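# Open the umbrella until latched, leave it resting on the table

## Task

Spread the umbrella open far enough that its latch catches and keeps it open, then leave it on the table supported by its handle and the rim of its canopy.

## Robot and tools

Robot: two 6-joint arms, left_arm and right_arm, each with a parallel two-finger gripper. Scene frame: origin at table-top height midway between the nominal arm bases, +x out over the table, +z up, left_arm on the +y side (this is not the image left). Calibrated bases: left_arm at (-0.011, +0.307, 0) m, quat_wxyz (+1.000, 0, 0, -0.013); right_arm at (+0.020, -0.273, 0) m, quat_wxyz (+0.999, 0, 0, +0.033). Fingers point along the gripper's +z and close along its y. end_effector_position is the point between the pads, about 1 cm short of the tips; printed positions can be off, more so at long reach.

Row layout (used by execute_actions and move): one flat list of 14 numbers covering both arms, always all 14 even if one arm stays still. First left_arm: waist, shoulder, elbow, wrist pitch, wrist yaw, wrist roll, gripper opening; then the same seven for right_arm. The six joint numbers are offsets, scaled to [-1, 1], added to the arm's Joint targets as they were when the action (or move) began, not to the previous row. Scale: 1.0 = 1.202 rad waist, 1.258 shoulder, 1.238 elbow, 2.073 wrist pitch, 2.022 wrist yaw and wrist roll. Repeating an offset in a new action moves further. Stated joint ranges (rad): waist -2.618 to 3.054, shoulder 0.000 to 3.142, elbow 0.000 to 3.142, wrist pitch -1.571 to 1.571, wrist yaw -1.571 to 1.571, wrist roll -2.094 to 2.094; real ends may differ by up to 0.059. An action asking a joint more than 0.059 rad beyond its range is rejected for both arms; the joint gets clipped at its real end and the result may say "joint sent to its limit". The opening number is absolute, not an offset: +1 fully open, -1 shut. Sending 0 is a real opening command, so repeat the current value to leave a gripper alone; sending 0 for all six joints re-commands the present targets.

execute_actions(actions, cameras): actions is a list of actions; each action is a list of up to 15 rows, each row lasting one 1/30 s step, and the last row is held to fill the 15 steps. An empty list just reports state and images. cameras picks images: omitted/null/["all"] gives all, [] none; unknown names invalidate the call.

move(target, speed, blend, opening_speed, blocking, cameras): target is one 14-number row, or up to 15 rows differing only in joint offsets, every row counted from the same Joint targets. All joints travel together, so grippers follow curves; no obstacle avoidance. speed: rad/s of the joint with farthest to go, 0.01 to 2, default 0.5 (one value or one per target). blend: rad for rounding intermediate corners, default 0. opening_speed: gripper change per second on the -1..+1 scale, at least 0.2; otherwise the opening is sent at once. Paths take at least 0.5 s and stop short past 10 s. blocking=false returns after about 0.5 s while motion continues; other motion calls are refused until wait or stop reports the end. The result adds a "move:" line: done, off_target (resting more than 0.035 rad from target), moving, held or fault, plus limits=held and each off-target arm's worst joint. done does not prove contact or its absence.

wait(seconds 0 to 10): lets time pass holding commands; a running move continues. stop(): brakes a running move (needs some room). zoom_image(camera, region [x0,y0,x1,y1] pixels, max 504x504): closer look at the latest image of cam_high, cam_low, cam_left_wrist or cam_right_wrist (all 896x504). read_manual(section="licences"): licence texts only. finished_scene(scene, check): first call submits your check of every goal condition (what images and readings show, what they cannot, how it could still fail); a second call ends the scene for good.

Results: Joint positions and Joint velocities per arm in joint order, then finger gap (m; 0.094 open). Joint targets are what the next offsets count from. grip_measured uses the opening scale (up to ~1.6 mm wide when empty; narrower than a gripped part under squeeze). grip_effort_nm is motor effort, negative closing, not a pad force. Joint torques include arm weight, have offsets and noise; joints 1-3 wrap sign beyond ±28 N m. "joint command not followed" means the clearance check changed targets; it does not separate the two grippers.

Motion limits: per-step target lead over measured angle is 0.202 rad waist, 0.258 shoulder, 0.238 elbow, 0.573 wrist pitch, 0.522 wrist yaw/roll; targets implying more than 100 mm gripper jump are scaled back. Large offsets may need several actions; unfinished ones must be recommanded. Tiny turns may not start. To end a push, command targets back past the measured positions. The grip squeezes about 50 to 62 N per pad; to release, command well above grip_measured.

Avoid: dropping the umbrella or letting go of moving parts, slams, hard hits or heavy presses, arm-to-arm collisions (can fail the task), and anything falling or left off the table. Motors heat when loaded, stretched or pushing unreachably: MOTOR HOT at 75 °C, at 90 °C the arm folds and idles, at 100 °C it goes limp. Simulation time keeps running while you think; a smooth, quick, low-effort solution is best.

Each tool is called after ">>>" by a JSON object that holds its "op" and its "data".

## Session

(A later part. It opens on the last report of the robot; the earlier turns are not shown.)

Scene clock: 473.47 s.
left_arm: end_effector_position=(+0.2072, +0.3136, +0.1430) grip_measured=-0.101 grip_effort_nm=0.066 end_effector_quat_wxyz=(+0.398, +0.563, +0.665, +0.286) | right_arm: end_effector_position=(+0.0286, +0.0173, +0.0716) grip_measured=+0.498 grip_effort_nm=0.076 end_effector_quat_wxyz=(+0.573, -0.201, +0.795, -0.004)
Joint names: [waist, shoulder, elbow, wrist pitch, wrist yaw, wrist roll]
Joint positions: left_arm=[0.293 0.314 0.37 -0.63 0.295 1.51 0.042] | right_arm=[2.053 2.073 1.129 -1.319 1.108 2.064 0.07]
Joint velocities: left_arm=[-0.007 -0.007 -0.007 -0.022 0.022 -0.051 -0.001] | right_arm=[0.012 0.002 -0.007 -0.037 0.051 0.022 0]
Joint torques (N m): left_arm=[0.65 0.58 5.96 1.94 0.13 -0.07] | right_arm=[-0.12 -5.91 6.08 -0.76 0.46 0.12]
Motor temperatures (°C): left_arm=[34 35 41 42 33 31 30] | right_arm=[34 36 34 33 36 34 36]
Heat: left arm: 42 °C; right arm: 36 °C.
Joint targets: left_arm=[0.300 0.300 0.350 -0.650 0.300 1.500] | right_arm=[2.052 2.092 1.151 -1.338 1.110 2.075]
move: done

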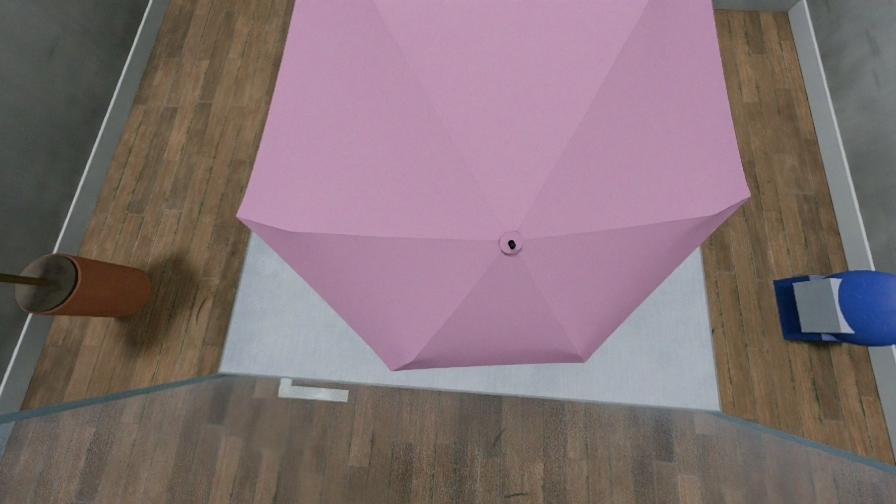

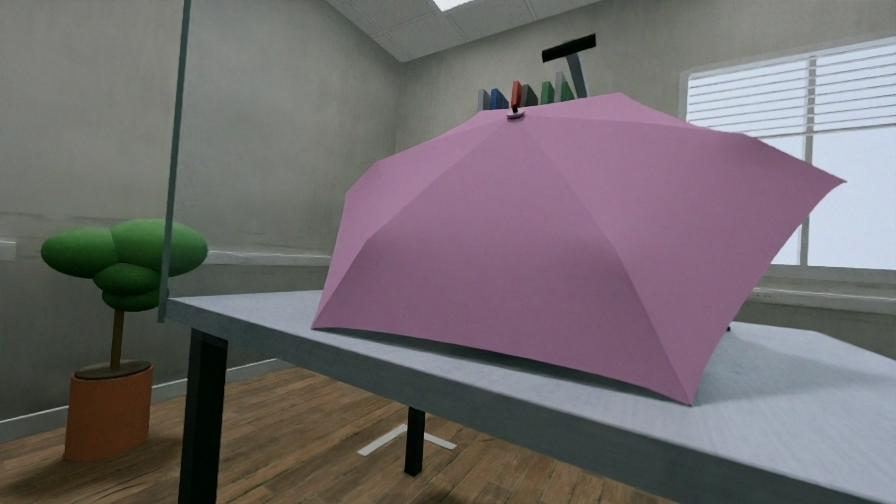

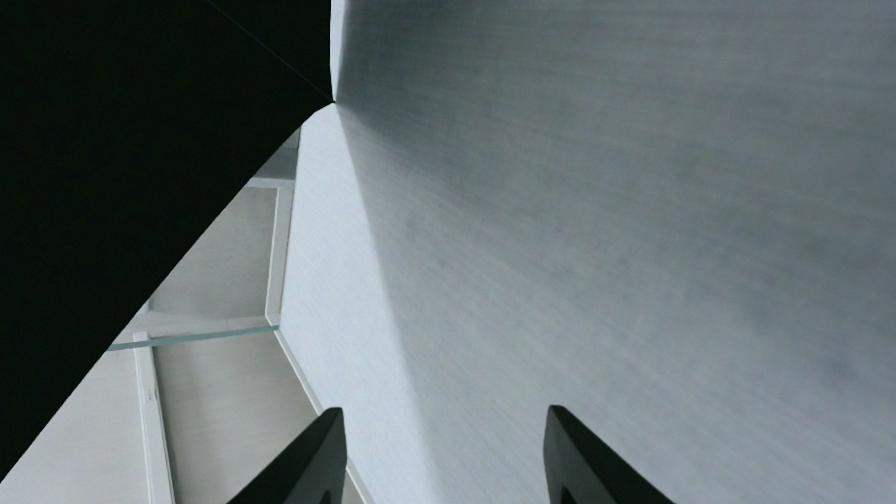

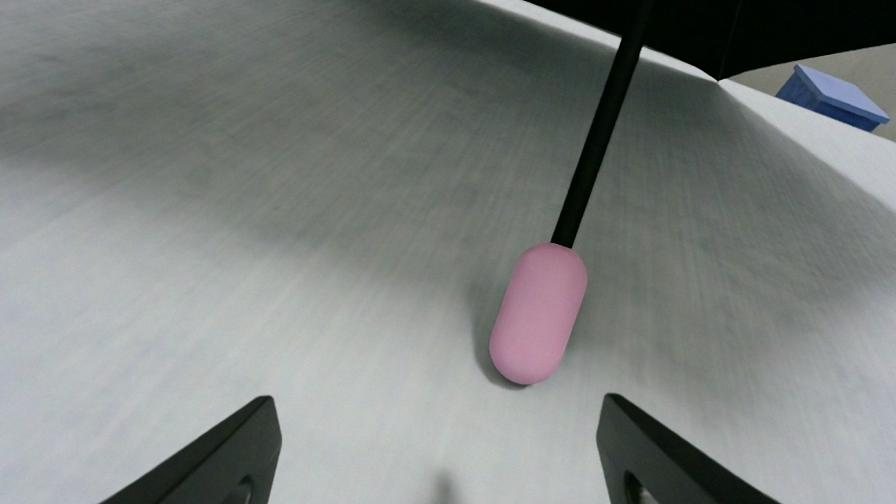

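>>> {"op": "wait", "data": {"seconds": 0.5}}

>>> {"op": "zoom_image", "data": {"camera": "cam_low", "region": [290, 80, 760, 430]}}

>>> {"op": "zoom_image", "data": {"camera": "cam_high", "region": [220, 0, 720, 420]}}

>>> {"op": "zoom_image", "data": {"camera": "cam_right_wrist", "region": [450, 0, 896, 400]}}

>>> {"op": "zoom_image", "data": {"camera": "cam_left_wrist", "region": [0, 0, 500, 500]}}

Scene clock: 477.63 s.
left_arm: end_effector_position=(+0.2072, +0.3136, +0.1430) grip_measured=-0.101 grip_effort_nm=0.056 end_effector_quat_wxyz=(+0.398, +0.563, +0.665, +0.286) | right_arm: end_effector_position=(+0.0286, +0.0172, +0.0717) grip_measured=+0.498 grip_effort_nm=0.085 end_effector_quat_wxyz=(+0.573, -0.201, +0.795, -0.004)
Joint names: [waist, shoulder, elbow, wrist pitch, wrist yaw, wrist roll]
Joint positions: left_arm=[0.293 0.314 0.37 -0.63 0.295 1.51 0.042] | right_arm=[2.053 2.073 1.129 -1.32 1.108 2.064 0.07]
Joint velocities: left_arm=[0.007 -0.007 -0.002 0.022 0.081 0.066 0] | right_arm=[0.002 -0.007 -0.012 -0.037 -0.022 0.007 0.001]
Joint torques (N m): left_arm=[0.65 0.59 5.96 1.94 0.13 -0.07] | right_arm=[-0.12 -5.91 6.11 -0.74 0.46 0.13]
Motor temperatures (°C): left_arm=[34 35 41 42 33 31 30] | right_arm=[34 36 34 33 36 34 36]
Heat: left arm: 42 °C; right arm: 36 °C.
Joint targets: left_arm=[0.300 0.300 0.350 -0.650 0.300 1.500] | right_arm=[2.052 2.092 1.151 -1.338 1.110 2.075]
Tool commands: left_gripper/opening=-0.1 right_gripper/opening=+0.5
wait: 0.50 s; at rest from the start

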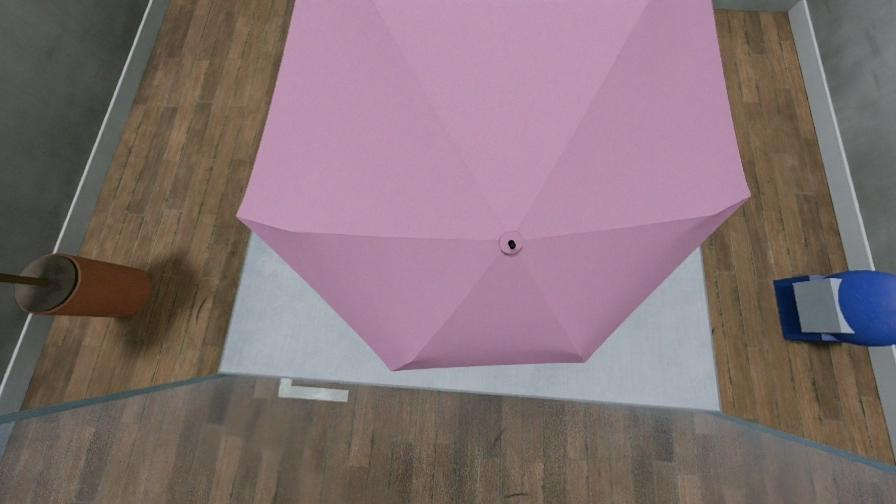

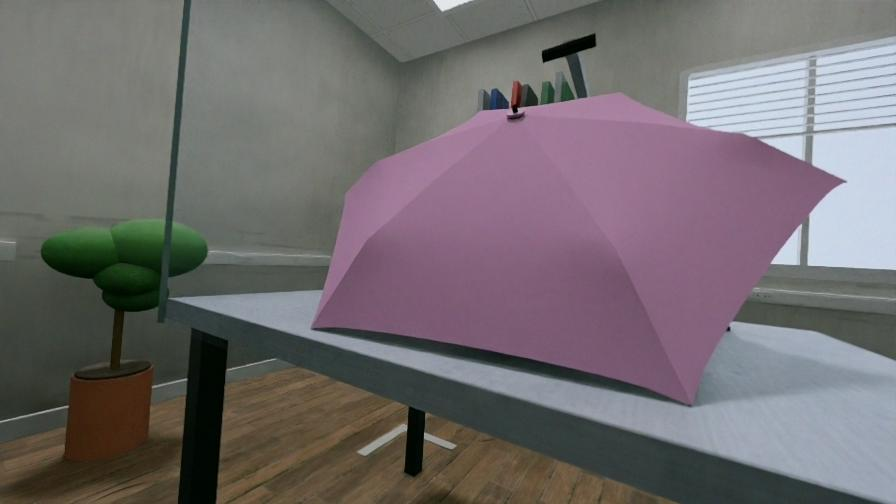

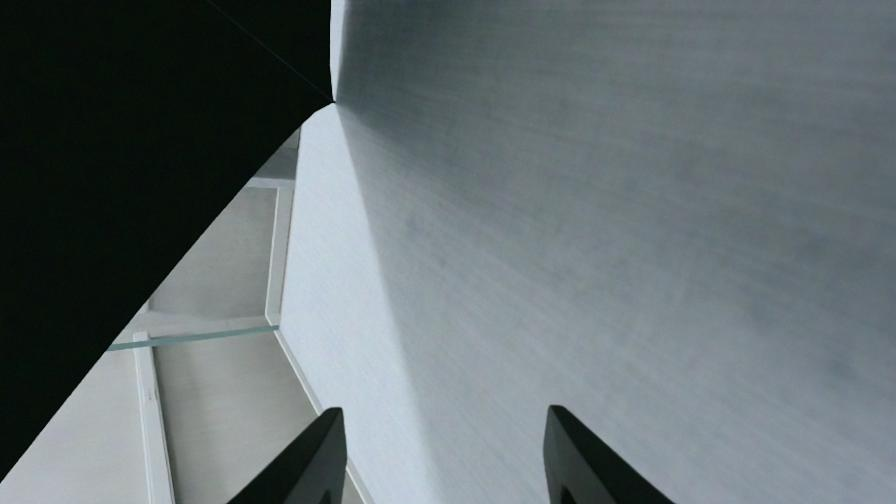

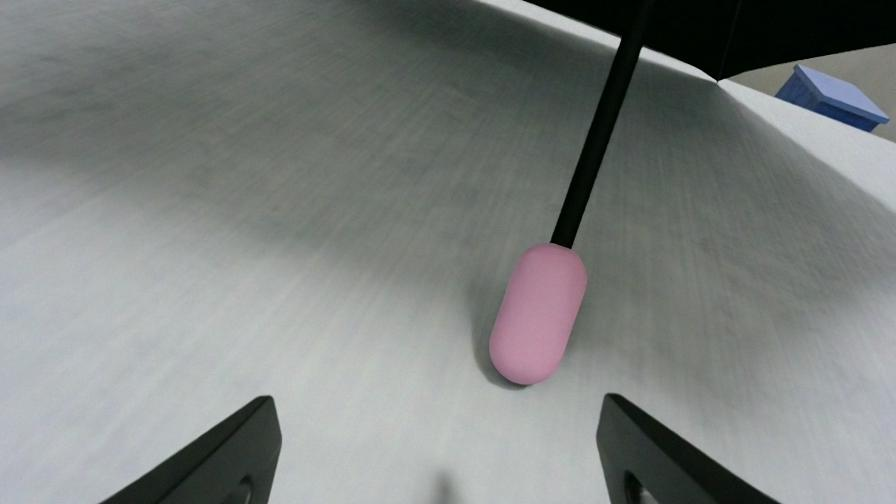

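Scaled by 1.072 from the camera's 896x504 image, which has a finer 1280x720 frame.

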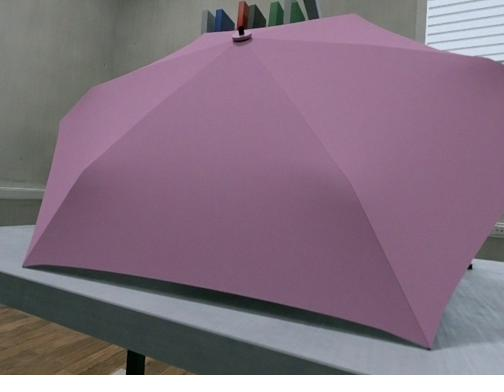

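Scaled by 1.008 from the camera's 896x504 image, which has a finer 1280x720 frame.

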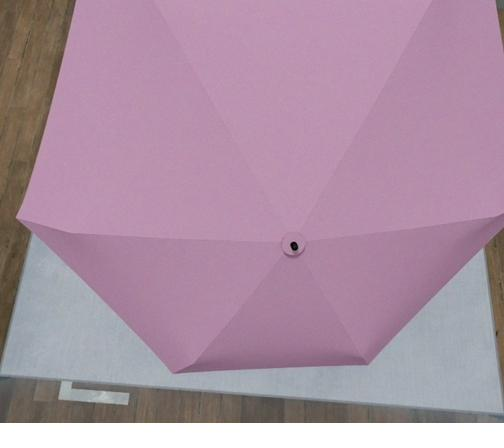

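Scaled by 1.130 from the camera's 896x504 image, which has a finer 1280x720 frame.

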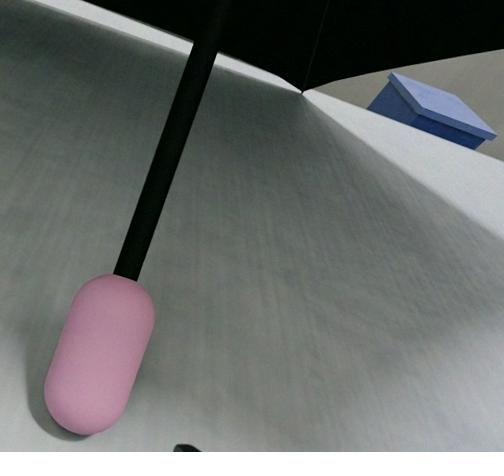

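Scaled by 1.008 from the camera's 896x504 image, which has a finer 1280x720 frame.

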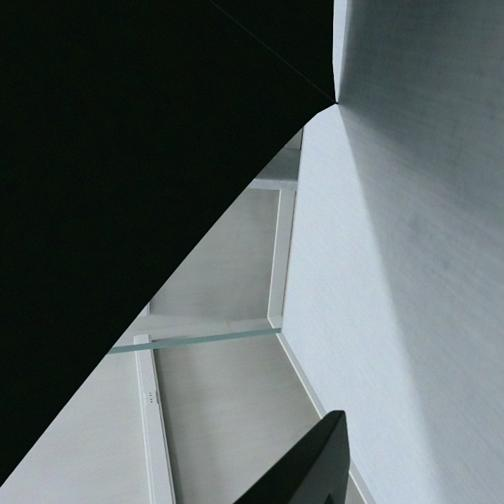

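>>> {"op": "finished_scene", "data": {"scene": 2, "check": "Open until latched: the canopy is fully spread (six taut panels, symmetric in cam_high and cam_low). It stayed open after the pushing yoke was removed and through lowering and release. Pictures can't show the latch pin itself now (dark underside); it could be missed if the runner were merely held by friction, but it stayed put when unloaded by several mm and during the lowering. Resting on handle and canopy edge: right wrist picture shows the pink handle's end on the table with contact shadow; both lower rim tips are on the table in cam_low ((313,328) and (690,404)), inside the table edge. The umbrella did not move between frames before release, after opening the fingers, and after retreat. Robot clear: right fingers are ~5 cm or more behind the handle, open; left gripper stowed at (0.207,0.314,0.143), seen clear of the rim. Not visible: arm links vs the fabric's inner side; fabric shows no dent from above or front."}}

This call ended nothing. Check each condition that your pictures could not show: look closer or test it, and mend what is not met. Then call finished_scene again.

>>> {"op": "finished_scene", "data": {"scene": 2, "check": "Second look: between 437 s and 477 s, before and after letting go and retreating, the cam_low and cam_high pictures show the umbrella in the same place, rim tips at the same pixels, crown at the same pixel, so it rests by itself on the handle end and two lower rim tips, all inside the table edge. The canopy remains fully spread with the table pressing on the lower tips (a closing load) and with no yoke on the runner, and the yoke felt no spring force when relaxed, so the latch holds it. Latch pin itself not visible in the dark underside. Both grippers are clear: right gripper open behind the handle with nothing between the fingers; left gripper clear of the rim; no dents in fabric; arm torques steady."}}

The scene is finished: the task was done.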